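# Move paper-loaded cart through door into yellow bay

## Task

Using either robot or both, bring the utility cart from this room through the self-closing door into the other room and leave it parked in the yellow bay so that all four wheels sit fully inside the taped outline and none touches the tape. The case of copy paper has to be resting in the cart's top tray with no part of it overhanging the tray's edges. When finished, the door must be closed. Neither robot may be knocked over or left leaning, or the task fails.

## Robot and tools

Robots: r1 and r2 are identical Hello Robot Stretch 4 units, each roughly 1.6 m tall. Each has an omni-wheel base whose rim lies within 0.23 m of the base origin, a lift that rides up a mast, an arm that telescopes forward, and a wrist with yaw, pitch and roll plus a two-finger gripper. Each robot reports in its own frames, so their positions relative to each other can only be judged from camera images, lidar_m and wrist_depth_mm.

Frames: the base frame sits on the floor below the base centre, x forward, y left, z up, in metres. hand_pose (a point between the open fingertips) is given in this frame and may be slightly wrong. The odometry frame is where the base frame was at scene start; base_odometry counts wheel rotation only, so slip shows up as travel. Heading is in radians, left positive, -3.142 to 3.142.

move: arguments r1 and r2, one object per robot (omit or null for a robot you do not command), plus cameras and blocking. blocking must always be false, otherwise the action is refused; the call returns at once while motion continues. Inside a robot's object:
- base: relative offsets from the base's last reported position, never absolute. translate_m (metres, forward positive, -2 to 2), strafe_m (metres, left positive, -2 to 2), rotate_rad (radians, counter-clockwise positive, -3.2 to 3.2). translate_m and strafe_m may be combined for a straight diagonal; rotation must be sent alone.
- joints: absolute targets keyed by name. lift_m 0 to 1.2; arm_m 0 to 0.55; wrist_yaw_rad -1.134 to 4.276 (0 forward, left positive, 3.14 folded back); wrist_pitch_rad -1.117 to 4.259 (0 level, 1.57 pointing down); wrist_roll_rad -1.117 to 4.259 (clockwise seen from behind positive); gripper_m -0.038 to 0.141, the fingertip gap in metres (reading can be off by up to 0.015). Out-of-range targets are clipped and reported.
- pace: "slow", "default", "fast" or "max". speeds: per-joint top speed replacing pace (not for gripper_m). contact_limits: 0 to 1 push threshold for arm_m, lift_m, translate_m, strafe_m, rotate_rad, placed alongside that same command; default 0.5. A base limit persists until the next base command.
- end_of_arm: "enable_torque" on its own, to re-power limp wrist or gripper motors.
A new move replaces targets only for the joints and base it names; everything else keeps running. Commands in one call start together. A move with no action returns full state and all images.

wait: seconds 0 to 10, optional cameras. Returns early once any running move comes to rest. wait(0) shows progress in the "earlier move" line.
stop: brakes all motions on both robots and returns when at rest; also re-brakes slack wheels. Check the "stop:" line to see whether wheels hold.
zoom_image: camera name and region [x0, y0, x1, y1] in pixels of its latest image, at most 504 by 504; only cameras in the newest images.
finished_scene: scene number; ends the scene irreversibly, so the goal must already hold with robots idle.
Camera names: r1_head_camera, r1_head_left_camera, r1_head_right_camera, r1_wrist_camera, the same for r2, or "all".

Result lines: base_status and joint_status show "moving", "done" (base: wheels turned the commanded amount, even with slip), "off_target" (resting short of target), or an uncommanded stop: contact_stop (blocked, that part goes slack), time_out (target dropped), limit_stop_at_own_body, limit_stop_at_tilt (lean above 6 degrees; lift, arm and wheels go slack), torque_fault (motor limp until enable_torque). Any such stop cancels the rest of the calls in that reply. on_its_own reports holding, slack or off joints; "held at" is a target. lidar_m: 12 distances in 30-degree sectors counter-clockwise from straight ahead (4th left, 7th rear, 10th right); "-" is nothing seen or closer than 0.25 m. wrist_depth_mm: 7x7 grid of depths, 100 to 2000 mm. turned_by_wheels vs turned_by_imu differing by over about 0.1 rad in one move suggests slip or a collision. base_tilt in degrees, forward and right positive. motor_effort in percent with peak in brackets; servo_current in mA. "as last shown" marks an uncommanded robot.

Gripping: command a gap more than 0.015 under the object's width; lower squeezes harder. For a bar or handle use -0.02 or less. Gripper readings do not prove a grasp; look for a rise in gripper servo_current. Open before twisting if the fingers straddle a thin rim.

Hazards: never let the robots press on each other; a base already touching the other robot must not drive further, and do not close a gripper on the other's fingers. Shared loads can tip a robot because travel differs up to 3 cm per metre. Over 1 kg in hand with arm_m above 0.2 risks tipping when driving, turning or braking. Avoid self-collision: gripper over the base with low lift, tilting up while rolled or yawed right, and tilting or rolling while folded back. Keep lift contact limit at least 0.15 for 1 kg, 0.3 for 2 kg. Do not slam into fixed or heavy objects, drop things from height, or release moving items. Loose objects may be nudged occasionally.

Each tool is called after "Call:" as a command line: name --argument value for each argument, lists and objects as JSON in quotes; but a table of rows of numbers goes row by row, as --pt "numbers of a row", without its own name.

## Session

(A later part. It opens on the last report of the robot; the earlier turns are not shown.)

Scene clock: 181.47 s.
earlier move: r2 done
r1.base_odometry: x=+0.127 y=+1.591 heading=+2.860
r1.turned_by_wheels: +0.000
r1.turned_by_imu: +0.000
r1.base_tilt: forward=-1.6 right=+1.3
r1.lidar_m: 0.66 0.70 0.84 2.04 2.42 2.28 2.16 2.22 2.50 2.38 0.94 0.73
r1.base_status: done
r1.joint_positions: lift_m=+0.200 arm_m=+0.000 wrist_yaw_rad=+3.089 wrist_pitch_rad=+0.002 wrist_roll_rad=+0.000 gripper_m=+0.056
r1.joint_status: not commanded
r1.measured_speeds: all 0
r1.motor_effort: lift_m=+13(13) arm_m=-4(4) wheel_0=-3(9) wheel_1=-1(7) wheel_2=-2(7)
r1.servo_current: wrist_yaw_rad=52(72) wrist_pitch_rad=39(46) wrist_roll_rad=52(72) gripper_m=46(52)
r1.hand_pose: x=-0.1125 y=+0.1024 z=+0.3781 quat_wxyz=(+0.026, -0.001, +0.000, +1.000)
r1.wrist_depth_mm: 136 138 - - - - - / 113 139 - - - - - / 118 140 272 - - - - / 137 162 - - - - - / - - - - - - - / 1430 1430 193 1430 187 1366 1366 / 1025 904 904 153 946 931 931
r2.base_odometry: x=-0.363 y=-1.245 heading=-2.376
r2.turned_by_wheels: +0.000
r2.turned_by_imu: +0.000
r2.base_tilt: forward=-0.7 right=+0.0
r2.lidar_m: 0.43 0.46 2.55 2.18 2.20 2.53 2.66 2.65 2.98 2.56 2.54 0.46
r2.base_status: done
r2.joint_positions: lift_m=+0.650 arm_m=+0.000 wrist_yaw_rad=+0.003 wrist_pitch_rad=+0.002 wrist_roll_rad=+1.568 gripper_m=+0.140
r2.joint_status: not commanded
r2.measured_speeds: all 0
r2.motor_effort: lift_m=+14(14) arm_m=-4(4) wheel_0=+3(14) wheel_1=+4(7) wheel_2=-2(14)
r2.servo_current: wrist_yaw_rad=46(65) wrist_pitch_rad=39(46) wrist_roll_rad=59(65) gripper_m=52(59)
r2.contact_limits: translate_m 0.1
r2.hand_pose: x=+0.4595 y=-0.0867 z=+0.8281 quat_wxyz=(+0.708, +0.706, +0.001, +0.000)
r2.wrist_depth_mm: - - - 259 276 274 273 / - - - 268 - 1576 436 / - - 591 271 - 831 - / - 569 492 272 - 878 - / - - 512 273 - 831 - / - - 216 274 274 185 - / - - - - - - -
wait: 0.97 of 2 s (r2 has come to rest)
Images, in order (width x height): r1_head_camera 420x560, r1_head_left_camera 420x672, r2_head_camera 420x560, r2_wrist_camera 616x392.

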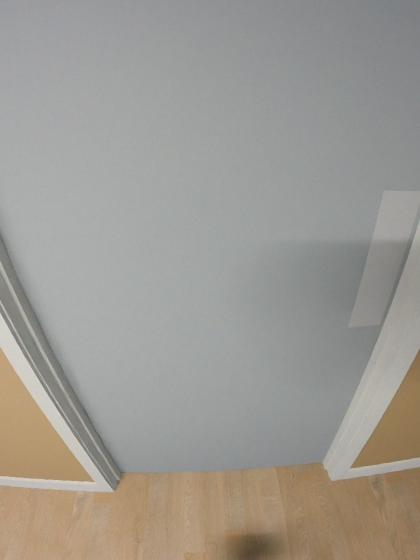

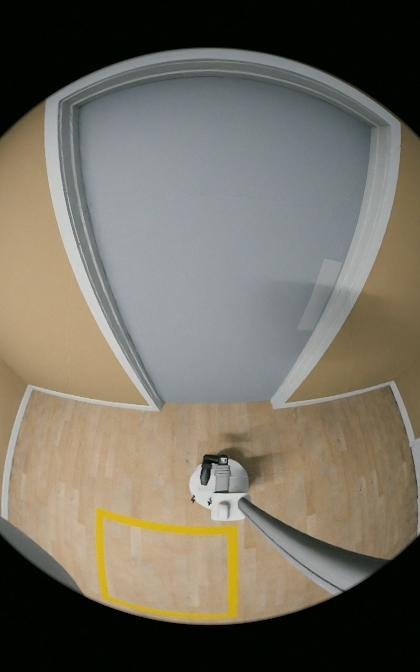

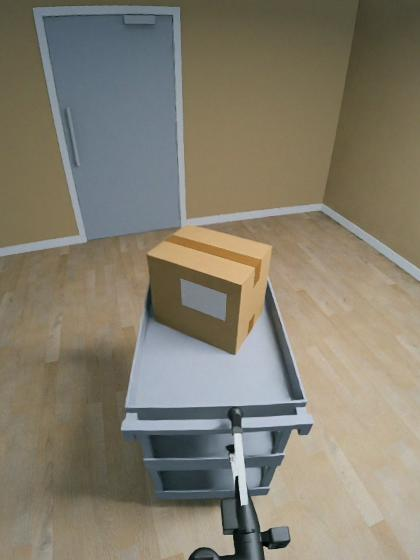

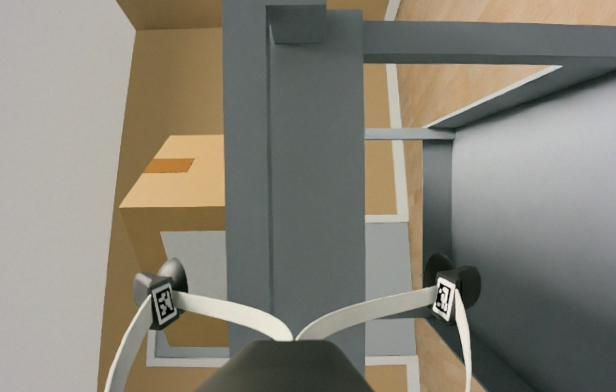

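Call:
move --blocking false --r1 '{"base":{"translate_m":0.38,"strafe_m":-0.12}}' --r2 '{"joints":{"lift_m":0.695}}'

Call:
wait --seconds 1.5

Call:
move --blocking false --r2 '{"base":{"translate_m":0.06},"contact_limits":{"translate_m":0.1},"pace":"slow"}'

Call:
wait --seconds 1

Call:
move --blocking false --r1 '{"base":{"translate_m":1.03},"contact_limits":{"translate_m":0.9}}'

Call:
wait --seconds 1.5 --cameras '["r1_head_left_camera","r2_head_camera","r2_wrist_camera"]'

Scene clock: 195.30 s.
move: r1 moving; r2 moving
r1.base_odometry: x=+0.100 y=+1.609 heading=+2.860
r1.turned_by_wheels: +0.000
r1.turned_by_imu: +0.000
r1.base_tilt: forward=-1.6 right=+1.2
r1.lidar_m: 0.63 0.68 0.78 1.93 2.43 2.32 2.20 2.27 2.48 2.38 0.90 0.68
r1.base_status: translate_m moving; strafe_m moving
r1.joint_positions: lift_m=+0.200 arm_m=+0.000 wrist_yaw_rad=+3.089 wrist_pitch_rad=+0.002 wrist_roll_rad=+0.000 gripper_m=+0.056
r1.joint_status: not commanded
r1.measured_speeds: translate_m=+0.121 strafe_m=-0.039 rotate_rad=-0.004 lift_m=+0.000 arm_m=+0.000 wrist_yaw_rad=+0.000 wrist_pitch_rad=+0.000 wrist_roll_rad=+0.000
r1.motor_effort: lift_m=+13(13) arm_m=-4(4) wheel_0=+8(9) wheel_1=+4(6) wheel_2=-9(9)
r1.servo_current: wrist_yaw_rad=52(65) wrist_pitch_rad=46(46) wrist_roll_rad=46(72) gripper_m=39(46)
r1.hand_pose: x=-0.1125 y=+0.1024 z=+0.3781 quat_wxyz=(+0.026, -0.001, +0.000, +1.000)
r1.wrist_depth_mm: 136 138 - - - - - / 113 139 - - - - - / 118 140 272 - - - - / 137 161 - - - - - / - - - - - - - / 1397 1464 194 1430 187 1430 1366 / 1025 904 917 154 946 931 931
r2.base_odometry: x=-0.363 y=-1.245 heading=-2.376
r2.turned_by_wheels: +0.000
r2.turned_by_imu: +0.000
r2.base_tilt: forward=-0.7 right=+0.1
r2.lidar_m: 0.43 0.48 2.59 2.21 2.19 2.52 2.66 2.65 3.01 2.54 2.57 0.48
r2.base_status: not commanded
r2.joint_positions: lift_m=+0.684 arm_m=+0.000 wrist_yaw_rad=+0.003 wrist_pitch_rad=+0.002 wrist_roll_rad=+1.568 gripper_m=+0.140
r2.joint_status: lift_m moving
r2.measured_speeds: translate_m=+0.000 strafe_m=+0.000 rotate_rad=+0.000 lift_m=+0.086 arm_m=+0.000 wrist_yaw_rad=+0.000 wrist_pitch_rad=+0.000 wrist_roll_rad=+0.000
r2.motor_effort: lift_m=+22(24) arm_m=-4(4) wheel_0=+3(3) wheel_1=+4(4) wheel_2=-2(3)
r2.servo_current: wrist_yaw_rad=39(52) wrist_pitch_rad=39(52) wrist_roll_rad=46(59) gripper_m=52(52)
r2.contact_limits: translate_m 0.1
r2.hand_pose: x=+0.4595 y=-0.0867 z=+0.8614 quat_wxyz=(+0.708, +0.706, +0.001, +0.000)
r2.wrist_depth_mm: - - - 210 268 274 273 / - - - 211 271 1576 504 / - - 668 213 271 820 - / - - 512 213 273 866 - / - - 535 215 276 831 - / - - 569 216 274 185 - / - - - - - - -
pictures: none

Scene clock: 195.87 s.
earlier move: r1 moving; r2 done
r1.base_odometry: x=+0.002 y=+1.674 heading=+2.860
r1.turned_by_wheels: +0.000
r1.turned_by_imu: +0.000
r1.base_tilt: forward=-1.6 right=+1.3
r1.lidar_m: 0.53 0.56 0.70 1.59 2.47 2.44 2.30 2.39 2.44 2.32 0.74 0.56
r1.base_status: translate_m moving; strafe_m moving
r1.joint_positions: lift_m=+0.200 arm_m=+0.000 wrist_yaw_rad=+3.089 wrist_pitch_rad=+0.002 wrist_roll_rad=+0.000 gripper_m=+0.056
r1.joint_status: not commanded
r1.measured_speeds: translate_m=+0.262 strafe_m=-0.083 rotate_rad=+0.000 lift_m=+0.000 arm_m=+0.000 wrist_yaw_rad=+0.000 wrist_pitch_rad=+0.000 wrist_roll_rad=+0.000
r1.motor_effort: lift_m=+13(13) arm_m=-4(4) wheel_0=+7(10) wheel_1=+4(6) wheel_2=-8(10)
r1.servo_current: wrist_yaw_rad=59(65) wrist_pitch_rad=46(46) wrist_roll_rad=46(72) gripper_m=39(46)
r1.hand_pose: x=-0.1125 y=+0.1024 z=+0.3781 quat_wxyz=(+0.026, -0.001, +0.000, +1.000)
r1.wrist_depth_mm: 136 139 - - - - - / 113 139 - - - - - / 117 140 270 - - - - / 137 161 - - - - - / - - - - - - - / 1430 1430 194 1464 187 1397 1499 / 1008 904 904 153 946 946 931
r2.base_odometry: x=-0.363 y=-1.245 heading=-2.376
r2.turned_by_wheels: +0.000
r2.turned_by_imu: +0.000
r2.base_tilt: forward=-0.6 right=+0.1
r2.lidar_m: 0.44 0.47 2.55 2.19 2.17 2.55 2.66 2.64 2.98 2.54 2.53 0.47
r2.base_status: not commanded
r2.joint_positions: lift_m=+0.695 arm_m=+0.000 wrist_yaw_rad=+0.003 wrist_pitch_rad=+0.002 wrist_roll_rad=+1.568 gripper_m=+0.140
r2.joint_status: all done
r2.measured_speeds: all 0
r2.motor_effort: lift_m=+21(24) arm_m=-4(4) wheel_0=+3(4) wheel_1=+4(4) wheel_2=-3(3)
r2.servo_current: wrist_yaw_rad=39(65) wrist_pitch_rad=39(52) wrist_roll_rad=46(59) gripper_m=52(59)
r2.contact_limits: translate_m 0.1
r2.hand_pose: x=+0.4595 y=-0.0867 z=+0.8725 quat_wxyz=(+0.708, +0.706, +0.001, +0.000)
r2.wrist_depth_mm: - - - - 267 274 276 / - - - - 270 1576 574 / - - 668 597 272 878 - / - - 512 496 272 891 - / - - 535 215 274 866 - / - - 569 216 274 185 - / - - - - 277 - -
wait: 0.57 of 1.5 s (r2 has come to rest)
pictures: none

Scene clock: 196.37 s.
earlier move: r1 moving
move: r2 moving
r1.base_odometry: x=-0.116 y=+1.753 heading=+2.860
r1.turned_by_wheels: +0.000
r1.turned_by_imu: +0.000
r1.base_tilt: forward=-1.6 right=+1.3
r1.lidar_m: 0.41 0.42 0.57 1.15 2.52 2.58 2.44 2.56 2.40 1.75 0.52 0.44
r1.base_status: translate_m moving; strafe_m moving
r1.joint_positions: lift_m=+0.200 arm_m=+0.000 wrist_yaw_rad=+3.089 wrist_pitch_rad=+0.002 wrist_roll_rad=+0.000 gripper_m=+0.056
r1.joint_status: not commanded
r1.measured_speeds: translate_m=+0.230 strafe_m=-0.072 rotate_rad=-0.001 lift_m=+0.000 arm_m=+0.000 wrist_yaw_rad=+0.000 wrist_pitch_rad=+0.000 wrist_roll_rad=+0.000
r1.motor_effort: lift_m=+13(13) arm_m=-4(4) wheel_0=+4(9) wheel_1=+4(5) wheel_2=-1(9)
r1.servo_current: wrist_yaw_rad=65(65) wrist_pitch_rad=39(46) wrist_roll_rad=33(65) gripper_m=33(52)
r1.hand_pose: x=-0.1125 y=+0.1024 z=+0.3781 quat_wxyz=(+0.026, -0.001, +0.000, +1.000)
r1.wrist_depth_mm: 137 138 - - - - - / 113 139 - - - - - / 117 140 271 - - - - / 137 161 - - - - - / - - - - - - - / 1430 1464 193 1464 187 1397 1464 / 1025 917 917 153 946 991 991
r2.base_odometry: x=-0.372 y=-1.253 heading=-2.376
r2.turned_by_wheels: +0.000
r2.turned_by_imu: +0.000
r2.base_tilt: forward=-0.7 right=+0.1
r2.lidar_m: 0.41 0.44 2.55 2.21 2.21 2.55 2.68 2.67 3.00 2.53 2.54 0.45
r2.base_status: translate_m moving
r2.joint_positions: lift_m=+0.695 arm_m=+0.000 wrist_yaw_rad=+0.003 wrist_pitch_rad=+0.002 wrist_roll_rad=+1.568 gripper_m=+0.140
r2.joint_status: not commanded
r2.measured_speeds: translate_m=+0.049 strafe_m=+0.000 rotate_rad=+0.001 lift_m=+0.000 arm_m=+0.000 wrist_yaw_rad=+0.000 wrist_pitch_rad=+0.000 wrist_roll_rad=+0.000
r2.motor_effort: lift_m=+21(21) arm_m=-4(4) wheel_0=+5(10) wheel_1=+4(7) wheel_2=-10(10)
r2.servo_current: wrist_yaw_rad=52(52) wrist_pitch_rad=39(46) wrist_roll_rad=46(59) gripper_m=46(52)
r2.contact_limits: translate_m 0.1
r2.hand_pose: x=+0.4595 y=-0.0867 z=+0.8725 quat_wxyz=(+0.708, +0.706, +0.001, +0.000)
r2.wrist_depth_mm: - - - 199 257 264 264 / - - - 200 257 1808 1229 / - - 654 201 260 809 - / - - 500 202 262 - - / - - 521 203 264 - - / - - 564 204 264 185 - / - - - - 266 1863 -
pictures: none

Scene clock: 197.37 s.
earlier move: r1 moving; r2 moving
r1.base_odometry: x=-0.205 y=+1.812 heading=+2.860
r1.turned_by_wheels: +0.000
r1.turned_by_imu: +0.000
r1.base_tilt: forward=-1.6 right=+1.3
r1.lidar_m: 0.31 0.32 0.44 0.81 2.58 2.70 2.53 2.64 2.37 1.29 0.43 0.33
r1.base_status: translate_m moving; strafe_m moving
r1.joint_positions: lift_m=+0.200 arm_m=+0.000 wrist_yaw_rad=+3.089 wrist_pitch_rad=+0.002 wrist_roll_rad=+0.000 gripper_m=+0.056
r1.joint_status: not commanded
r1.measured_speeds: all 0
r1.motor_effort: lift_m=+13(13) arm_m=-4(4) wheel_0=+2(9) wheel_1=+1(5) wheel_2=+0(9)
r1.servo_current: wrist_yaw_rad=46(65) wrist_pitch_rad=46(52) wrist_roll_rad=52(65) gripper_m=39(52)
r1.hand_pose: x=-0.1125 y=+0.1024 z=+0.3781 quat_wxyz=(+0.026, -0.001, +0.000, +1.000)
r1.wrist_depth_mm: 137 138 - - - - - / 113 139 - - - - - / 117 140 272 - - - - / 137 162 - - - - - / - - - - - - - / 1464 1430 194 1464 188 1366 1537 / 1008 891 891 153 878 891 917
r2.base_odometry: x=-0.406 y=-1.286 heading=-2.376
r2.turned_by_wheels: +0.000
r2.turned_by_imu: +0.000
r2.base_tilt: forward=-0.6 right=+0.1
r2.lidar_m: 0.39 0.39 2.61 2.20 2.19 2.53 2.70 2.73 2.94 2.54 2.54 0.40
r2.base_status: translate_m moving
r2.joint_positions: lift_m=+0.695 arm_m=+0.000 wrist_yaw_rad=+0.001 wrist_pitch_rad=+0.002 wrist_roll_rad=+1.568 gripper_m=+0.140
r2.joint_status: not commanded
r2.measured_speeds: translate_m=+0.006 strafe_m=+0.000 rotate_rad=+0.000 lift_m=+0.000 arm_m=+0.000 wrist_yaw_rad=-0.003 wrist_pitch_rad=+0.001 wrist_roll_rad=+0.000
r2.motor_effort: lift_m=+21(21) arm_m=-4(4) wheel_0=+4(10) wheel_1=+3(7) wheel_2=-9(10)
r2.servo_current: wrist_yaw_rad=33(59) wrist_pitch_rad=39(46) wrist_roll_rad=46(59) gripper_m=59(59)
r2.contact_limits: translate_m 0.1
r2.hand_pose: x=+0.4594 y=-0.0872 z=+0.8722 quat_wxyz=(+0.708, +0.706, +0.001, -0.001)
r2.wrist_depth_mm: - - - 157 216 224 238 / - - - 157 217 1576 1118 / - - 627 158 219 778 - / - - 469 158 219 - - / - - 466 159 219 213 - / - - 496 159 220 185 - / - - 580 - 220 - -
wait: 1.00 s; no rest
pictures: none

Scene clock: 197.87 s.
earlier move: r1 done; r2 done
move: r1 moving
r1.base_odometry: x=-0.235 y=+1.821 heading=+2.860
r1.turned_by_wheels: +0.000
r1.turned_by_imu: +0.000
r1.base_tilt: forward=-1.6 right=+1.3
r1.lidar_m: 0.28 0.29 0.41 0.73 2.55 2.74 2.58 2.67 2.37 1.12 0.42 0.30
r1.base_status: translate_m moving
r1.joint_positions: lift_m=+0.200 arm_m=+0.000 wrist_yaw_rad=+3.089 wrist_pitch_rad=+0.002 wrist_roll_rad=+0.000 gripper_m=+0.056
r1.joint_status: not commanded
r1.measured_speeds: translate_m=+0.122 strafe_m=+0.000 rotate_rad=-0.003 lift_m=+0.000 arm_m=+0.000 wrist_yaw_rad=+0.000 wrist_pitch_rad=+0.000 wrist_roll_rad=+0.000
r1.motor_effort: lift_m=+13(13) arm_m=-4(4) wheel_0=+7(7) wheel_1=+4(7) wheel_2=-9(9)
r1.servo_current: wrist_yaw_rad=39(65) wrist_pitch_rad=46(46) wrist_roll_rad=59(59) gripper_m=39(52)
r1.contact_limits: translate_m 0.9
r1.hand_pose: x=-0.1125 y=+0.1024 z=+0.3781 quat_wxyz=(+0.026, -0.001, +0.000, +1.000)
r1.wrist_depth_mm: 136 138 - - - - - / 113 139 - - - - - / 117 140 272 - - - - / 137 161 - - - - - / - - - - - - - / 1430 1430 193 1430 187 1397 1499 / 1008 917 917 143 891 878 917
r2.base_odometry: x=-0.406 y=-1.286 heading=-2.376
r2.turned_by_wheels: +0.000
r2.turned_by_imu: +0.000
r2.base_tilt: forward=-0.7 right=+0.1
r2.lidar_m: 0.39 0.39 2.61 2.22 2.19 2.54 2.72 2.71 2.96 2.53 2.54 0.42
r2.base_status: done
r2.joint_positions: lift_m=+0.695 arm_m=+0.000 wrist_yaw_rad=+0.001 wrist_pitch_rad=+0.002 wrist_roll_rad=+1.568 gripper_m=+0.140
r2.joint_status: not commanded
r2.measured_speeds: all 0
r2.motor_effort: lift_m=+21(21) arm_m=-4(4) wheel_0=+4(5) wheel_1=+4(4) wheel_2=-9(10)
r2.servo_current: wrist_yaw_rad=39(52) wrist_pitch_rad=33(46) wrist_roll_rad=39(59) gripper_m=46(52)
r2.contact_limits: translate_m 0.1
r2.hand_pose: x=+0.4594 y=-0.0873 z=+0.8722 quat_wxyz=(+0.708, +0.706, +0.001, -0.001)
r2.wrist_depth_mm: - - - 157 217 224 237 / - - - 157 219 1576 1098 / - - 621 158 218 778 - / - - 473 159 220 820 - / - - 466 160 220 215 - / - - 500 160 220 185 - / - - 580 - 220 - -
pictures: none

Scene clock: 199.37 s.
earlier move: r1 moving
r1.base_odometry: x=-0.609 y=+1.928 heading=+2.861
r1.turned_by_wheels: +0.001
r1.turned_by_imu: +0.041
r1.base_tilt: forward=-1.6 right=+1.2
r1.lidar_m: 0.25 - 0.25 0.33 2.64 3.08 2.98 3.07 0.38 0.35 2.32 0.29
r1.base_status: translate_m moving
r1.joint_positions: lift_m=+0.200 arm_m=-0.001 wrist_yaw_rad=+3.101 wrist_pitch_rad=+0.002 wrist_roll_rad=+0.000 gripper_m=+0.056
r1.joint_status: not commanded
r1.measured_speeds: translate_m=+0.303 strafe_m=-0.001 rotate_rad=+0.009 lift_m=+0.000 arm_m=+0.000 wrist_yaw_rad=+0.000 wrist_pitch_rad=+0.000 wrist_roll_rad=+0.000
r1.motor_effort: lift_m=+18(18) arm_m=+11(11) wheel_0=+12(29) wheel_1=+15(27) wheel_2=-16(33)
r1.servo_current: wrist_yaw_rad=59(85) wrist_pitch_rad=39(52) wrist_roll_rad=39(65) gripper_m=46(52)
r1.contact_limits: translate_m 0.9
r1.hand_pose: x=-0.1143 y=+0.0990 z=+0.3777 quat_wxyz=(+0.020, -0.001, +0.000, +1.000)
r1.wrist_depth_mm: - 136 - - - - - / - 136 194 - - - - / 107 135 182 - - - - / 123 136 271 - - - - / - - - - - - - / 1464 1430 193 1618 188 1537 1430 / 1025 904 917 153 946 931 991
r2.base_odometry: x=-0.406 y=-1.286 heading=-2.376
r2.turned_by_wheels: +0.000
r2.turned_by_imu: +0.000
r2.base_tilt: forward=-0.7 right=+0.1
r2.lidar_m: 0.38 0.39 2.58 2.22 2.21 2.53 2.71 2.72 2.96 2.54 2.54 0.41
r2.base_status: done
r2.joint_positions: lift_m=+0.695 arm_m=+0.000 wrist_yaw_rad=+0.001 wrist_pitch_rad=+0.002 wrist_roll_rad=+1.568 gripper_m=+0.140
r2.joint_status: not commanded
r2.measured_speeds: all 0
r2.motor_effort: lift_m=+21(21) arm_m=-4(4) wheel_0=+5(5) wheel_1=+4(5) wheel_2=-10(10)
r2.servo_current: wrist_yaw_rad=46(59) wrist_pitch_rad=39(46) wrist_roll_rad=39(65) gripper_m=52(52)
r2.contact_limits: translate_m 0.1
r2.hand_pose: x=+0.4594 y=-0.0873 z=+0.8722 quat_wxyz=(+0.708, +0.706, +0.001, -0.001)
r2.wrist_depth_mm: - - - 157 216 224 238 / - - - 158 218 1576 1118 / - - 621 158 219 778 - / - - 466 159 219 820 - / - - 466 159 220 214 - / - - 496 160 220 185 - / - - 580 - 220 - -
wait: 1.50 s; no rest
Images, in order (width x height): r1_head_left_camera 420x672, r2_head_camera 420x560, r2_wrist_camera 616x392.

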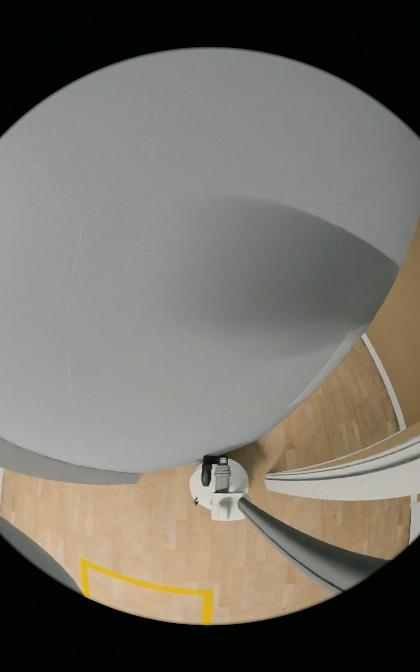

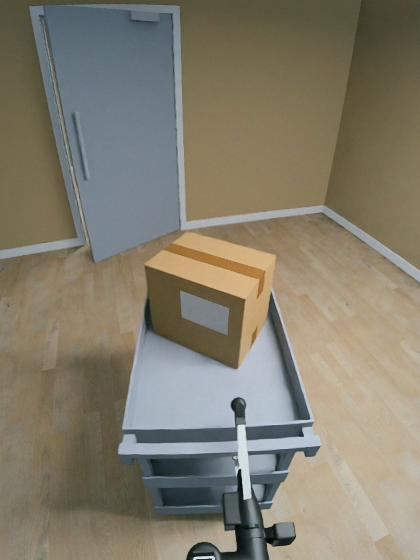

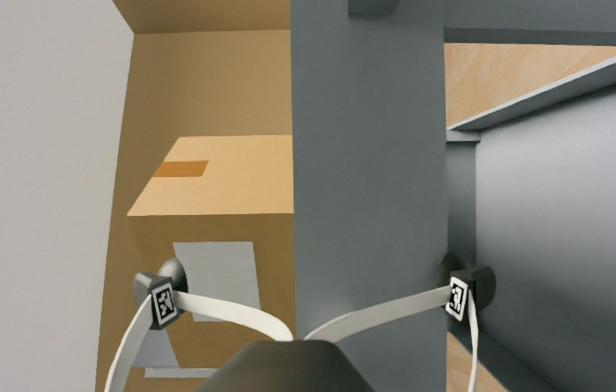

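Call:
move --blocking false --r2 '{"base":{"translate_m":-0.02},"pace":"slow","joints":{"lift_m":0.672}}'

Call:
wait --seconds 1.2 --cameras '["r1_head_left_camera"]'

Call:
move --blocking false --r2 '{"joints":{"gripper_m":0.05}}'

Call:
wait --seconds 2 --cameras '["r1_head_left_camera","r2_head_camera","r2_wrist_camera"]'

Scene clock: 211.20 s.
earlier move: r1 done
move: r2 moving
r1.base_odometry: x=-1.194 y=+2.097 heading=+2.861
r1.turned_by_wheels: -0.001
r1.turned_by_imu: -0.002
r1.base_tilt: forward=-1.6 right=+1.3
r1.lidar_m: 1.38 0.25 3.49 0.25 0.28 0.84 3.63 0.69 0.86 2.22 2.29 3.10
r1.base_status: done
r1.joint_positions: lift_m=+0.200 arm_m=+0.000 wrist_yaw_rad=+3.092 wrist_pitch_rad=+0.002 wrist_roll_rad=+0.000 gripper_m=+0.056
r1.joint_status: not commanded
r1.measured_speeds: all 0
r1.motor_effort: lift_m=+18(18) arm_m=+5(5) wheel_0=+1(1) wheel_1=+6(7) wheel_2=-3(3)
r1.servo_current: wrist_yaw_rad=33(78) wrist_pitch_rad=46(52) wrist_roll_rad=46(59) gripper_m=39(46)
r1.contact_limits: translate_m 0.9
r1.hand_pose: x=-0.1129 y=+0.1016 z=+0.3777 quat_wxyz=(+0.025, -0.001, +0.000, +1.000)
r1.wrist_depth_mm: 136 138 - - - - 469 / 109 138 - - - - 484 / 116 139 253 - - - 492 / 136 150 - - - - 500 / 741 - - - - - 413 / 798 1430 193 1430 187 1537 492 / 768 931 917 153 960 904 484
r2.base_odometry: x=-0.397 y=-1.278 heading=-2.376
r2.turned_by_wheels: +0.000
r2.turned_by_imu: +0.001
r2.base_tilt: forward=-0.7 right=+0.1
r2.lidar_m: 0.39 0.40 2.62 2.20 2.20 2.53 2.70 2.71 2.94 2.55 2.52 0.42
r2.base_status: translate_m moving
r2.joint_positions: lift_m=+0.675 arm_m=+0.000 wrist_yaw_rad=+0.001 wrist_pitch_rad=+0.002 wrist_roll_rad=+1.568 gripper_m=+0.140
r2.joint_status: lift_m moving
r2.measured_speeds: translate_m=-0.044 strafe_m=+0.000 rotate_rad=-0.002 lift_m=-0.038 arm_m=+0.000 wrist_yaw_rad=+0.000 wrist_pitch_rad=+0.000 wrist_roll_rad=+0.000
r2.motor_effort: lift_m=+13(21) arm_m=-4(4) wheel_0=-3(6) wheel_1=-4(7) wheel_2=+8(9)
r2.servo_current: wrist_yaw_rad=46(52) wrist_pitch_rad=46(46) wrist_roll_rad=46(65) gripper_m=52(52)
r2.hand_pose: x=+0.4594 y=-0.0873 z=+0.8529 quat_wxyz=(+0.708, +0.706, +0.001, -0.001)
r2.wrist_depth_mm: - - - 165 225 230 242 / - - - 166 225 1708 1182 / - - 615 166 227 809 - / - - 473 227 226 820 - / - - 480 168 228 820 - / - - 512 168 229 185 - / - - 597 - 230 - -
pictures: none

Scene clock: 211.90 s.
earlier move: r2 done
r1.base_odometry: x=-1.194 y=+2.097 heading=+2.861
r1.turned_by_wheels: +0.000
r1.turned_by_imu: +0.000
r1.base_tilt: forward=-1.6 right=+1.3
r1.lidar_m: 1.40 0.25 3.46 0.25 0.28 0.81 3.64 0.71 0.86 2.20 2.31 3.12
r1.base_status: done
r1.joint_positions: lift_m=+0.200 arm_m=+0.000 wrist_yaw_rad=+3.092 wrist_pitch_rad=+0.002 wrist_roll_rad=+0.000 gripper_m=+0.056
r1.joint_status: not commanded
r1.measured_speeds: all 0
r1.motor_effort: lift_m=+18(18) arm_m=+5(5) wheel_0=+1(1) wheel_1=+6(7) wheel_2=-3(3)
r1.servo_current: wrist_yaw_rad=52(78) wrist_pitch_rad=39(52) wrist_roll_rad=46(59) gripper_m=39(46)
r1.contact_limits: translate_m 0.9
r1.hand_pose: x=-0.1129 y=+0.1016 z=+0.3777 quat_wxyz=(+0.025, -0.001, +0.000, +1.000)
r1.wrist_depth_mm: 136 138 - - - - 469 / 109 138 - - - - 480 / 116 139 252 - - - 496 / 136 149 - - - - 504 / 741 - - - - - 415 / 809 1430 194 1430 187 1537 492 / 768 904 891 153 946 878 484
r2.base_odometry: x=-0.391 y=-1.272 heading=-2.376
r2.turned_by_wheels: +0.000
r2.turned_by_imu: +0.000
r2.base_tilt: forward=-0.7 right=+0.0
r2.lidar_m: 0.40 0.40 2.55 2.21 2.21 2.51 2.68 2.70 2.97 2.51 2.54 0.40
r2.base_status: done
r2.joint_positions: lift_m=+0.672 arm_m=+0.000 wrist_yaw_rad=+0.001 wrist_pitch_rad=+0.002 wrist_roll_rad=+1.568 gripper_m=+0.140
r2.joint_status: all done
r2.measured_speeds: all 0
r2.motor_effort: lift_m=+14(21) arm_m=-4(4) wheel_0=-4(9) wheel_1=-5(7) wheel_2=+6(9)
r2.servo_current: wrist_yaw_rad=46(59) wrist_pitch_rad=39(46) wrist_roll_rad=46(65) gripper_m=46(59)
r2.hand_pose: x=+0.4594 y=-0.0873 z=+0.8498 quat_wxyz=(+0.708, +0.706, +0.001, -0.001)
r2.wrist_depth_mm: - - - 175 234 239 241 / - - - 235 235 1661 1098 / - - 634 235 236 820 - / - - 484 236 236 831 - / - - 480 236 237 831 - / - - 216 178 238 185 - / - - 615 - - - -
wait: 0.70 of 1.2 s (r2 has come to rest)
Images, in order (width x height): r1_head_left_camera 420x672.

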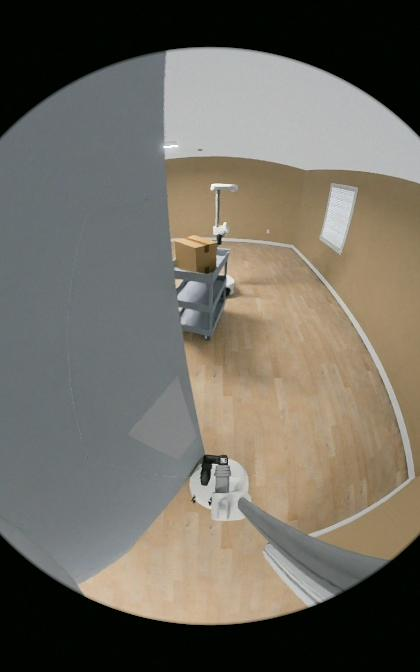

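Scene clock: 212.40 s.
move: r2 moving
r1: as last shown
r1.contact_limits: translate_m 0.9
r2.base_odometry: x=-0.391 y=-1.272 heading=-2.376
r2.turned_by_wheels: +0.000
r2.turned_by_imu: +0.000
r2.base_tilt: forward=-0.6 right=+0.1
r2.lidar_m: 0.40 0.41 2.55 2.22 2.21 2.55 2.69 2.70 2.99 2.56 2.56 0.43
r2.base_status: not commanded
r2.joint_positions: lift_m=+0.672 arm_m=+0.000 wrist_yaw_rad=+0.001 wrist_pitch_rad=+0.002 wrist_roll_rad=+1.568 gripper_m=+0.128
r2.joint_status: gripper_m moving
r2.measured_speeds: all 0
r2.motor_effort: lift_m=+14(14) arm_m=-4(4) wheel_0=-5(5) wheel_1=-5(5) wheel_2=+6(6)
r2.servo_current: wrist_yaw_rad=46(46) wrist_pitch_rad=39(46) wrist_roll_rad=46(52) gripper_m=104(104)
r2.hand_pose: x=+0.4594 y=-0.0873 z=+0.8498 quat_wxyz=(+0.708, +0.706, +0.001, -0.001)
r2.wrist_depth_mm: - - - 175 234 240 242 / - - - 234 235 1661 1118 / - - 640 236 236 809 - / - - 484 236 236 831 - / - - 480 236 238 831 - / - - 201 178 213 - - / - - 609 - - - -
pictures: none

Scene clock: 214.07 s.
earlier move: r2 done
r1.base_odometry: x=-1.194 y=+2.097 heading=+2.861
r1.turned_by_wheels: +0.000
r1.turned_by_imu: +0.000
r1.base_tilt: forward=-1.6 right=+1.3
r1.lidar_m: 1.41 0.25 3.49 0.25 0.28 0.79 3.63 0.70 0.87 2.22 2.28 3.11
r1.base_status: not commanded
r1.joint_positions: lift_m=+0.200 arm_m=+0.000 wrist_yaw_rad=+3.092 wrist_pitch_rad=+0.002 wrist_roll_rad=+0.000 gripper_m=+0.056
r1.joint_status: not commanded
r1.measured_speeds: all 0
r1.motor_effort: lift_m=+18(18) arm_m=+5(5) wheel_0=+1(2) wheel_1=+6(7) wheel_2=-3(3)
r1.servo_current: wrist_yaw_rad=52(65) wrist_pitch_rad=46(52) wrist_roll_rad=59(65) gripper_m=39(46)
r1.contact_limits: translate_m 0.9
r1.hand_pose: x=-0.1129 y=+0.1016 z=+0.3777 quat_wxyz=(+0.025, -0.001, +0.000, +1.000)
r1.wrist_depth_mm: 136 138 - - - - 473 / 109 138 - - - - 484 / 116 139 253 - - - 500 / 136 150 - - - - 496 / 732 - - - - - 415 / 798 1430 195 1397 187 1499 492 / 768 904 891 154 946 891 477
r2.base_odometry: x=-0.391 y=-1.272 heading=-2.377
r2.turned_by_wheels: +0.000
r2.turned_by_imu: +0.000
r2.base_tilt: forward=-0.7 right=+0.0
r2.lidar_m: 0.41 0.42 2.56 2.19 2.21 2.55 2.71 2.69 2.93 2.53 2.54 0.44
r2.base_status: not commanded
r2.joint_positions: lift_m=+0.672 arm_m=+0.000 wrist_yaw_rad=-0.001 wrist_pitch_rad=+0.008 wrist_roll_rad=+1.568 gripper_m=+0.050
r2.joint_status: all done
r2.measured_speeds: all 0
r2.motor_effort: lift_m=+17(18) arm_m=+5(5) wheel_0=-2(5) wheel_1=-3(6) wheel_2=-1(6)
r2.servo_current: wrist_yaw_rad=46(59) wrist_pitch_rad=52(59) wrist_roll_rad=39(59) gripper_m=59(182)
r2.hand_pose: x=+0.4591 y=-0.0877 z=+0.8479 quat_wxyz=(+0.708, +0.706, +0.003, -0.003)
r2.wrist_depth_mm: - - - 220 245 250 253 / - - - 245 244 1661 1098 / - - 647 244 246 809 - / - - 492 245 245 - - / - - 484 214 246 - - / - - 192 186 189 - - / - - 615 - - - -
wait: 1.67 of 2 s (r2 has come to rest)
Images, in order (width x height): r1_head_left_camera 420x672, r2_head_camera 420x560, r2_wrist_camera 616x392.

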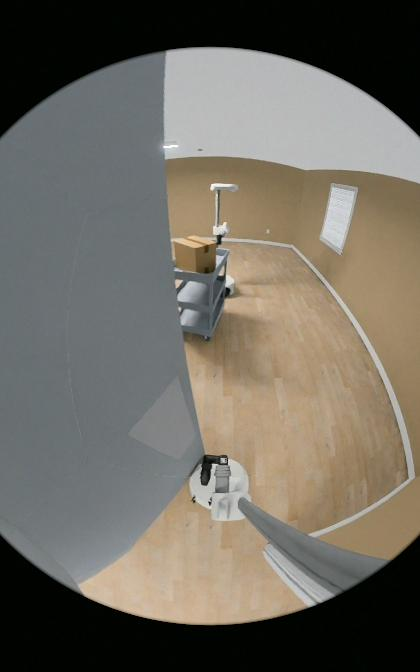

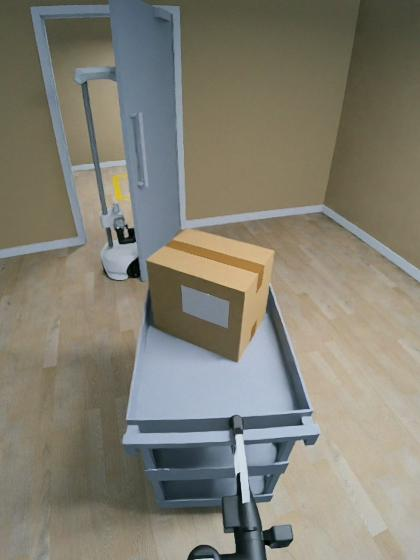

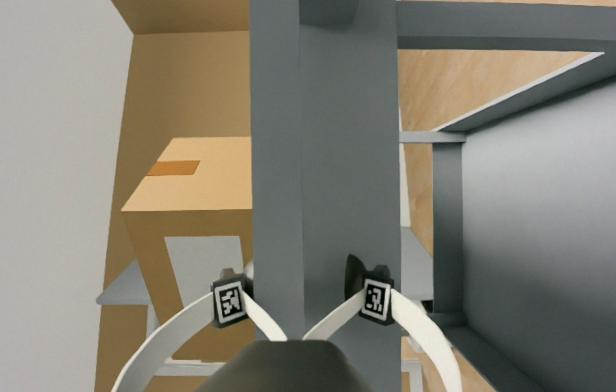

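Call:
move --blocking false --r1 '{"base":{"strafe_m":0.66},"contact_limits":{"strafe_m":0.6}}' --r2 '{"joints":{"gripper_m":0.0}}'

Call:
wait --seconds 2 --cameras '[]'

Call:
wait --seconds 3 --cameras '["r1_head_left_camera","r2_head_left_camera","r2_head_camera","r2_wrist_camera"]'

Scene clock: 219.73 s.
move: r1 moving; r2 moving
r1.base_odometry: x=-1.204 y=+2.062 heading=+2.860
r1.turned_by_wheels: -0.001
r1.turned_by_imu: +0.000
r1.base_tilt: forward=-1.6 right=+1.3
r1.lidar_m: 1.41 0.25 - 0.25 0.25 0.69 3.64 0.73 0.86 2.26 2.33 3.17
r1.base_status: strafe_m moving
r1.joint_positions: lift_m=+0.200 arm_m=+0.000 wrist_yaw_rad=+3.092 wrist_pitch_rad=+0.002 wrist_roll_rad=+0.000 gripper_m=+0.056
r1.joint_status: not commanded
r1.measured_speeds: translate_m=+0.001 strafe_m=+0.141 rotate_rad=-0.001 lift_m=+0.000 arm_m=+0.000 wrist_yaw_rad=+0.000 wrist_pitch_rad=+0.000 wrist_roll_rad=+0.000
r1.motor_effort: lift_m=+18(18) arm_m=+5(5) wheel_0=-16(20) wheel_1=+14(16) wheel_2=-2(4)
r1.servo_current: wrist_yaw_rad=46(59) wrist_pitch_rad=39(52) wrist_roll_rad=39(59) gripper_m=52(52)
r1.contact_limits: strafe_m 0.6
r1.hand_pose: x=-0.1129 y=+0.1016 z=+0.3777 quat_wxyz=(+0.025, -0.001, +0.000, +1.000)
r1.wrist_depth_mm: 136 138 - - - - 387 / 109 138 - - - - 340 / 116 139 250 - - - 404 / 135 153 - - - - 404 / 759 - - - - - 407 / 1182 1430 193 1397 187 1464 345 / 904 891 917 153 960 609 397
r2.base_odometry: x=-0.391 y=-1.272 heading=-2.377
r2.turned_by_wheels: +0.000
r2.turned_by_imu: +0.000
r2.base_tilt: forward=-0.7 right=+0.0
r2.lidar_m: 0.38 0.44 2.56 2.19 2.22 2.55 2.71 2.70 2.97 2.54 2.54 0.44
r2.base_status: not commanded
r2.joint_positions: lift_m=+0.672 arm_m=+0.000 wrist_yaw_rad=-0.001 wrist_pitch_rad=+0.003 wrist_roll_rad=+1.568 gripper_m=+0.030
r2.joint_status: gripper_m moving
r2.measured_speeds: translate_m=+0.000 strafe_m=+0.000 rotate_rad=+0.000 lift_m=+0.000 arm_m=+0.000 wrist_yaw_rad=+0.000 wrist_pitch_rad=-0.028 wrist_roll_rad=+0.000
r2.motor_effort: lift_m=+17(18) arm_m=+5(5) wheel_0=-3(3) wheel_1=-2(3) wheel_2=-1(1)
r2.servo_current: wrist_yaw_rad=52(52) wrist_pitch_rad=39(59) wrist_roll_rad=59(59) gripper_m=156(156)
r2.hand_pose: x=+0.4591 y=-0.0877 z=+0.8493 quat_wxyz=(+0.708, +0.706, +0.001, -0.002)
r2.wrist_depth_mm: - - - 220 244 255 248 / - - - 244 244 1708 1098 / - - 640 245 245 820 - / - - 488 245 245 842 - / - - 488 185 245 866 - / - - 194 186 188 - - / - - 615 - - 1863 -
pictures: none

Scene clock: 220.53 s.
earlier move: r1 moving; r2 done
r1.base_odometry: x=-1.259 y=+1.872 heading=+2.860
r1.turned_by_wheels: +0.000
r1.turned_by_imu: +0.000
r1.base_tilt: forward=-1.6 right=+1.3
r1.lidar_m: 1.39 0.25 0.25 - 0.25 0.38 3.65 0.87 0.86 2.34 2.53 3.46
r1.base_status: strafe_m moving
r1.joint_positions: lift_m=+0.200 arm_m=+0.000 wrist_yaw_rad=+3.092 wrist_pitch_rad=+0.002 wrist_roll_rad=+0.000 gripper_m=+0.056
r1.joint_status: not commanded
r1.measured_speeds: translate_m=+0.000 strafe_m=+0.301 rotate_rad=-0.003 lift_m=+0.000 arm_m=+0.000 wrist_yaw_rad=+0.000 wrist_pitch_rad=+0.000 wrist_roll_rad=+0.000
r1.motor_effort: lift_m=+18(18) arm_m=+5(5) wheel_0=-17(20) wheel_1=+13(17) wheel_2=-2(4)
r1.servo_current: wrist_yaw_rad=46(78) wrist_pitch_rad=39(52) wrist_roll_rad=39(59) gripper_m=39(52)
r1.contact_limits: strafe_m 0.6
r1.hand_pose: x=-0.1129 y=+0.1016 z=+0.3777 quat_wxyz=(+0.025, -0.001, +0.000, +1.000)
r1.wrist_depth_mm: 136 138 - - - 324 198 / 108 138 - - - 327 201 / 115 139 286 - - 332 202 / 134 153 - - - 334 204 / - - - - - 332 202 / 1430 1430 193 1464 188 334 203 / 1008 904 891 153 960 263 202
r2.base_odometry: x=-0.391 y=-1.272 heading=-2.377
r2.turned_by_wheels: +0.000
r2.turned_by_imu: +0.000
r2.base_tilt: forward=-0.7 right=+0.1
r2.lidar_m: 0.41 0.43 2.60 2.21 2.21 2.52 2.69 2.69 2.97 2.55 2.56 0.43
r2.base_status: not commanded
r2.joint_positions: lift_m=+0.672 arm_m=+0.000 wrist_yaw_rad=+0.000 wrist_pitch_rad=+0.001 wrist_roll_rad=+1.568 gripper_m=+0.001
r2.joint_status: all done
r2.measured_speeds: all 0
r2.motor_effort: lift_m=+18(18) arm_m=+5(5) wheel_0=-3(3) wheel_1=-2(3) wheel_2=-1(1)
r2.servo_current: wrist_yaw_rad=52(65) wrist_pitch_rad=39(59) wrist_roll_rad=39(59) gripper_m=85(176)
r2.hand_pose: x=+0.4592 y=-0.0873 z=+0.8501 quat_wxyz=(+0.708, +0.706, +0.000, +0.000)
r2.wrist_depth_mm: - - - 174 233 258 257 / - - - 233 235 1756 1138 / - - 615 176 235 778 - / - - 473 178 236 831 - / - - 500 179 236 788 - / - - 190 179 181 - - / - - 621 - - 1808 -
wait: 0.80 of 2 s (r2 has come to rest)

Scene clock: 223.53 s.
earlier move: r1 contact_stop
r1.base_odometry: x=-1.343 y=+1.605 heading=+2.888
r1.turned_by_wheels: +0.028
r1.turned_by_imu: +0.035
r1.base_tilt: forward=-1.6 right=+1.2
r1.lidar_m: 1.41 0.31 0.25 - 0.25 0.25 0.62 3.76 1.05 2.69 2.77 1.40
r1.base_status: strafe_m contact_stop
r1.joint_positions: lift_m=+0.200 arm_m=+0.000 wrist_yaw_rad=+3.091 wrist_pitch_rad=+0.002 wrist_roll_rad=+0.000 gripper_m=+0.056
r1.joint_status: not commanded
r1.measured_speeds: translate_m=+0.000 strafe_m=-0.012 rotate_rad=+0.000 lift_m=+0.000 arm_m=+0.000 wrist_yaw_rad=+0.000 wrist_pitch_rad=+0.000 wrist_roll_rad=+0.000
r1.on_its_own: the wheels are slack since a contact_stop
r1.motor_effort: lift_m=+20(20) arm_m=-4(5) wheel_0=-1(27) wheel_1=-1(30) wheel_2=+0(10)
r1.servo_current: wrist_yaw_rad=39(78) wrist_pitch_rad=46(52) wrist_roll_rad=52(72) gripper_m=39(52)
r1.contact_limits: strafe_m 0.6
r1.hand_pose: x=-0.1127 y=+0.1019 z=+0.3775 quat_wxyz=(+0.025, -0.001, +0.000, +1.000)
r1.wrist_depth_mm: 136 137 - - 315 195 - / 108 138 - - 320 198 - / 114 138 241 - 324 199 - / 132 152 - - 327 200 - / - - - - 330 202 163 / 1430 1464 193 1308 191 202 164 / 1042 904 904 154 307 181 -
r2.base_odometry: x=-0.391 y=-1.272 heading=-2.377
r2.turned_by_wheels: +0.000
r2.turned_by_imu: +0.000
r2.base_tilt: forward=-0.7 right=+0.1
r2.lidar_m: 0.41 0.43 2.59 2.22 2.21 2.54 2.70 2.70 2.99 2.55 2.54 0.42
r2.base_status: not commanded
r2.joint_positions: lift_m=+0.672 arm_m=+0.000 wrist_yaw_rad=+0.000 wrist_pitch_rad=+0.001 wrist_roll_rad=+1.568 gripper_m=+0.001
r2.joint_status: all done
r2.measured_speeds: all 0
r2.motor_effort: lift_m=+17(18) arm_m=+5(5) wheel_0=-3(3) wheel_1=-2(3) wheel_2=-1(1)
r2.servo_current: wrist_yaw_rad=39(65) wrist_pitch_rad=39(59) wrist_roll_rad=39(59) gripper_m=85(176)
r2.hand_pose: x=+0.4592 y=-0.0873 z=+0.8501 quat_wxyz=(+0.708, +0.706, +0.000, +0.000)
r2.wrist_depth_mm: - - - 174 232 257 257 / - - - 234 234 1708 1138 / - - 627 176 236 788 - / - - 477 177 236 831 - / - - 500 178 237 - - / - - 191 179 182 - - / - - 621 - - 1808 -
wait: 3.00 s; no rest
pictures: r1_head_left_camera, r2_head_camera, r2_head_left_camera, r2_wrist_camera
Images, in order (width x height): r1_head_left_camera 420x672, r2_head_camera 420x560, r2_head_left_camera 420x672, r2_wrist_camera 616x392.

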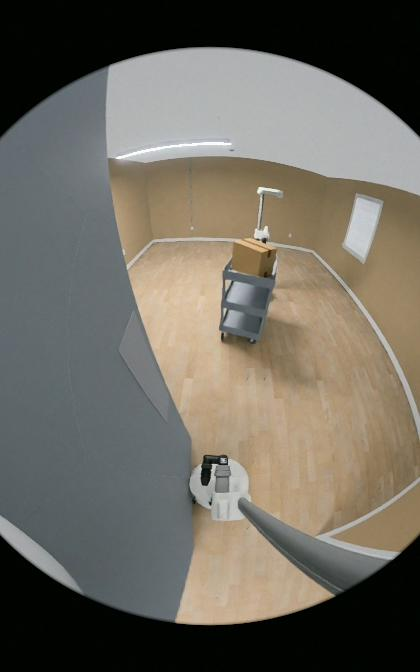

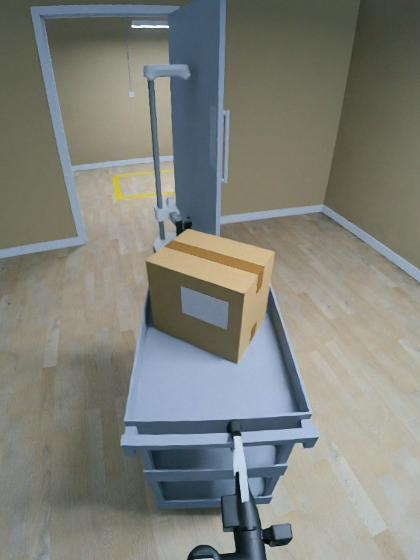

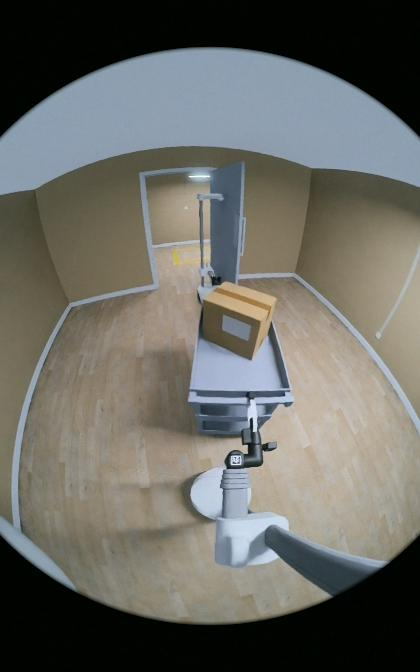

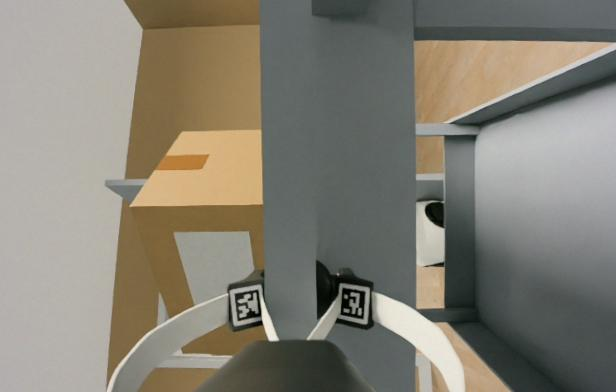

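Call:
move --blocking false --r1 '{"base":{"rotate_rad":-3.17},"joints":{"lift_m":0.6}}'

Call:
wait --seconds 4

Call:
move --blocking false --r1 '{"joints":{"wrist_yaw_rad":0,"gripper_m":-0.01}}'

Call:
wait --seconds 3 --cameras '["r1_head_camera","r1_head_left_camera","r2_head_camera"]'

Scene clock: 248.10 s.
earlier move: r1 contact_stop
move: r1 moving
r1.base_odometry: x=-1.336 y=+1.632 heading=+2.638
r1.turned_by_wheels: -0.250
r1.turned_by_imu: -0.251
r1.base_tilt: forward=-1.6 right=+1.3
r1.lidar_m: 1.40 0.40 0.25 0.25 - 0.25 0.40 3.61 1.03 1.37 2.64 3.13
r1.base_status: earlier strafe_m contact_stop (by the wheels' count: +0.486 of +0.660); rotate_rad moving
r1.joint_positions: lift_m=+0.237 arm_m=+0.000 wrist_yaw_rad=+3.091 wrist_pitch_rad=+0.002 wrist_roll_rad=+0.000 gripper_m=+0.056
r1.joint_status: lift_m moving
r1.measured_speeds: translate_m=+0.001 strafe_m=+0.000 rotate_rad=-0.972 lift_m=+0.146 arm_m=+0.000 wrist_yaw_rad=+0.000 wrist_pitch_rad=+0.000 wrist_roll_rad=+0.000
r1.motor_effort: lift_m=+27(27) arm_m=-4(4) wheel_0=+4(5) wheel_1=+12(17) wheel_2=+7(8)
r1.servo_current: wrist_yaw_rad=52(65) wrist_pitch_rad=39(52) wrist_roll_rad=26(65) gripper_m=46(46)
r1.hand_pose: x=-0.1127 y=+0.1019 z=+0.4150 quat_wxyz=(+0.025, -0.001, +0.000, +1.000)
r1.wrist_depth_mm: 136 138 - 442 267 196 - / 108 138 - 452 270 191 - / 114 138 229 452 271 191 158 / 132 145 - 424 273 193 158 / - - - 427 274 193 159 / 1618 1576 194 430 191 194 159 / 1118 991 991 143 262 179 -
r2: as last shown
r2.turned_by_imu: +0.001
r2.servo_current: wrist_yaw_rad=39(59) wrist_pitch_rad=26(46) wrist_roll_rad=39(52) gripper_m=85(85)
r2.wrist_depth_mm: - - - 175 234 258 256 / - - - 234 234 1708 1160 / - - 621 177 236 788 - / - - 477 177 236 788 - / - - 496 178 237 - - / - - 190 179 182 - - / - - 621 - - 1756 -
pictures: none

Scene clock: 250.50 s.
earlier move: r1 done
r1.base_odometry: x=-1.336 y=+1.632 heading=-0.280
r1.turned_by_wheels: -2.918
r1.turned_by_imu: -2.922
r1.base_tilt: forward=-1.6 right=+1.3
r1.lidar_m: 3.56 1.11 0.99 2.64 2.78 1.44 1.41 0.29 0.25 - 0.25 0.27
r1.base_status: done
r1.joint_positions: lift_m=+0.600 arm_m=+0.000 wrist_yaw_rad=+3.091 wrist_pitch_rad=+0.002 wrist_roll_rad=+0.000 gripper_m=+0.056
r1.joint_status: all done
r1.measured_speeds: all 0
r1.motor_effort: lift_m=+25(29) arm_m=+4(4) wheel_0=+9(10) wheel_1=-4(17) wheel_2=+6(20)
r1.servo_current: wrist_yaw_rad=52(65) wrist_pitch_rad=46(52) wrist_roll_rad=52(65) gripper_m=46(46)
r1.hand_pose: x=-0.1127 y=+0.1019 z=+0.7771 quat_wxyz=(+0.025, -0.001, +0.000, +1.000)
r1.wrist_depth_mm: 137 138 - - - - - / 114 139 - - - - - / 117 140 282 1756 - - - / 137 160 - - - - - / 469 - - - - - - / - - 193 - 187 - - / 1756 1708 1618 137 1756 1661 1808
r2.base_odometry: x=-0.391 y=-1.272 heading=-2.377
r2.turned_by_wheels: +0.000
r2.turned_by_imu: +0.000
r2.base_tilt: forward=-0.7 right=+0.1
r2.lidar_m: 0.40 0.41 2.58 2.20 2.21 2.54 2.70 2.71 2.93 2.55 2.54 0.44
r2.base_status: not commanded
r2.joint_positions: lift_m=+0.672 arm_m=+0.000 wrist_yaw_rad=+0.000 wrist_pitch_rad=+0.001 wrist_roll_rad=+1.568 gripper_m=+0.001
r2.joint_status: not commanded
r2.measured_speeds: all 0
r2.motor_effort: lift_m=+17(18) arm_m=+5(5) wheel_0=-2(3) wheel_1=-2(3) wheel_2=-1(1)
r2.servo_current: wrist_yaw_rad=46(65) wrist_pitch_rad=39(52) wrist_roll_rad=59(65) gripper_m=91(91)
r2.hand_pose: x=+0.4592 y=-0.0873 z=+0.8501 quat_wxyz=(+0.708, +0.706, +0.000, +0.000)
r2.wrist_depth_mm: - - - 175 232 257 256 / - - - 234 235 1756 1118 / - - 615 177 235 788 - / - - 477 178 236 - - / - - 500 178 237 - - / - - 190 179 182 - - / - - 627 - - 1756 -
wait: 2.40 of 4 s (r1 has come to rest)
pictures: none

Scene clock: 251.00 s.
move: r1 moving
r1.base_odometry: x=-1.336 y=+1.632 heading=-0.280
r1.turned_by_wheels: +0.000
r1.turned_by_imu: +0.000
r1.base_tilt: forward=-1.6 right=+1.2
r1.lidar_m: 3.55 1.10 1.02 2.64 2.78 1.40 1.40 0.28 0.25 - 0.25 0.26
r1.base_status: not commanded
r1.joint_positions: lift_m=+0.600 arm_m=+0.000 wrist_yaw_rad=+2.503 wrist_pitch_rad=+0.002 wrist_roll_rad=+0.000 gripper_m=+0.037
r1.joint_status: wrist_yaw_rad moving; gripper_m moving
r1.measured_speeds: translate_m=+0.000 strafe_m=+0.000 rotate_rad=+0.000 lift_m=+0.000 arm_m=+0.000 wrist_yaw_rad=-1.820 wrist_pitch_rad=+0.000 wrist_roll_rad=+0.000
r1.motor_effort: lift_m=+25(25) arm_m=+4(4) wheel_0=+9(10) wheel_1=-3(4) wheel_2=+6(6)
r1.servo_current: wrist_yaw_rad=98(111) wrist_pitch_rad=46(46) wrist_roll_rad=46(59) gripper_m=98(98)
r1.hand_pose: x=-0.0085 y=+0.2421 z=+0.7771 quat_wxyz=(+0.314, -0.001, +0.000, +0.949)
r1.wrist_depth_mm: - - - - - - - / - - - - - - - / - - - - - - - / 1464 - - - - - - / - - - - - - - / - - 194 - 187 - - / - 155 1756 1756 1863 1863 1863
r2: as last shown
pictures: none

Scene clock: 252.83 s.
earlier move: r1 done
r1.base_odometry: x=-1.336 y=+1.632 heading=-0.280
r1.turned_by_wheels: +0.000
r1.turned_by_imu: +0.000
r1.base_tilt: forward=-1.6 right=+1.3
r1.lidar_m: 3.55 1.11 1.00 2.64 2.76 1.40 1.41 0.27 0.25 - 0.25 0.25
r1.base_status: not commanded
r1.joint_positions: lift_m=+0.600 arm_m=+0.000 wrist_yaw_rad=+0.003 wrist_pitch_rad=+0.002 wrist_roll_rad=+0.000 gripper_m=-0.009
r1.joint_status: all done
r1.measured_speeds: all 0
r1.motor_effort: lift_m=+25(25) arm_m=+4(4) wheel_0=+10(10) wheel_1=-3(4) wheel_2=+5(6)
r1.servo_current: wrist_yaw_rad=39(117) wrist_pitch_rad=39(46) wrist_roll_rad=39(65) gripper_m=46(130)
r1.hand_pose: x=+0.4595 y=-0.0866 z=+0.7771 quat_wxyz=(+1.000, +0.000, +0.001, +0.001)
r1.wrist_depth_mm: - - - - 368 200 - / - - - - 375 204 - / - - - - 379 206 - / - - - - 389 207 - / - - - - 392 208 164 / - - - 194 287 211 164 / 1983 1808 181 180 160 185 -
r2.base_odometry: x=-0.391 y=-1.272 heading=-2.377
r2.turned_by_wheels: +0.000
r2.turned_by_imu: +0.000
r2.base_tilt: forward=-0.7 right=+0.1
r2.lidar_m: 0.38 0.44 2.57 2.19 2.21 2.55 2.68 2.69 2.95 2.54 2.55 0.42
r2.base_status: not commanded
r2.joint_positions: lift_m=+0.672 arm_m=+0.000 wrist_yaw_rad=+0.000 wrist_pitch_rad=+0.001 wrist_roll_rad=+1.568 gripper_m=+0.001
r2.joint_status: not commanded
r2.measured_speeds: all 0
r2.motor_effort: lift_m=+17(18) arm_m=+5(5) wheel_0=-3(3) wheel_1=-2(3) wheel_2=-1(1)
r2.servo_current: wrist_yaw_rad=52(59) wrist_pitch_rad=39(46) wrist_roll_rad=39(65) gripper_m=85(91)
r2.hand_pose: x=+0.4592 y=-0.0873 z=+0.8501 quat_wxyz=(+0.708, +0.706, +0.000, +0.000)
r2.wrist_depth_mm: - - - 175 233 257 256 / - - - 234 234 1756 1118 / - - 621 176 235 778 - / - - 469 177 236 - - / - - 500 178 237 - - / - - 190 179 182 - - / - - 621 - - 1808 -
wait: 1.83 of 3 s (r1 has come to rest)
Images, in order (width x height): r1_head_camera 420x560, r1_head_left_camera 420x672, r2_head_camera 420x560.

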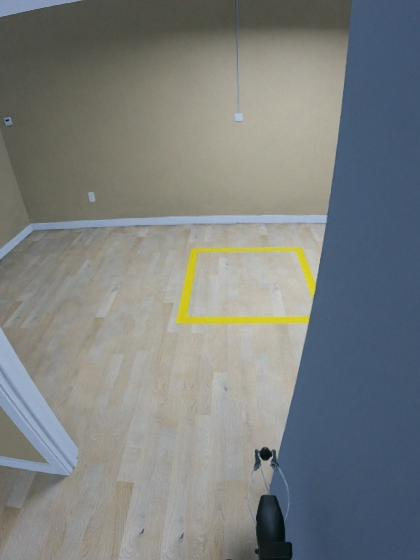

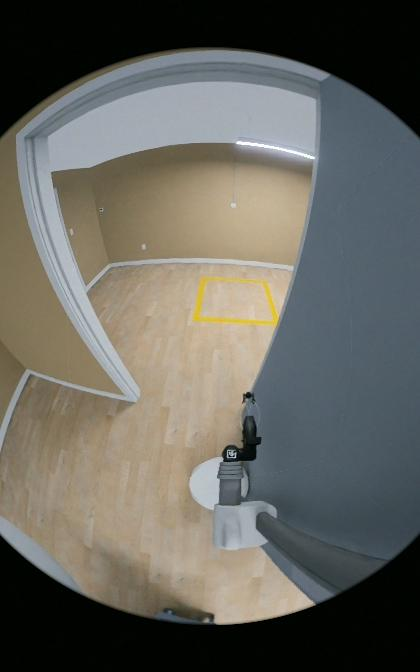

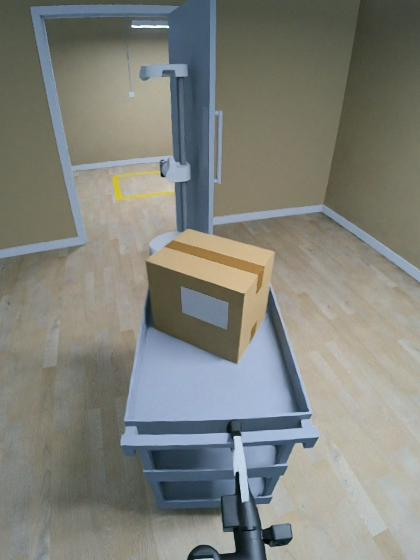

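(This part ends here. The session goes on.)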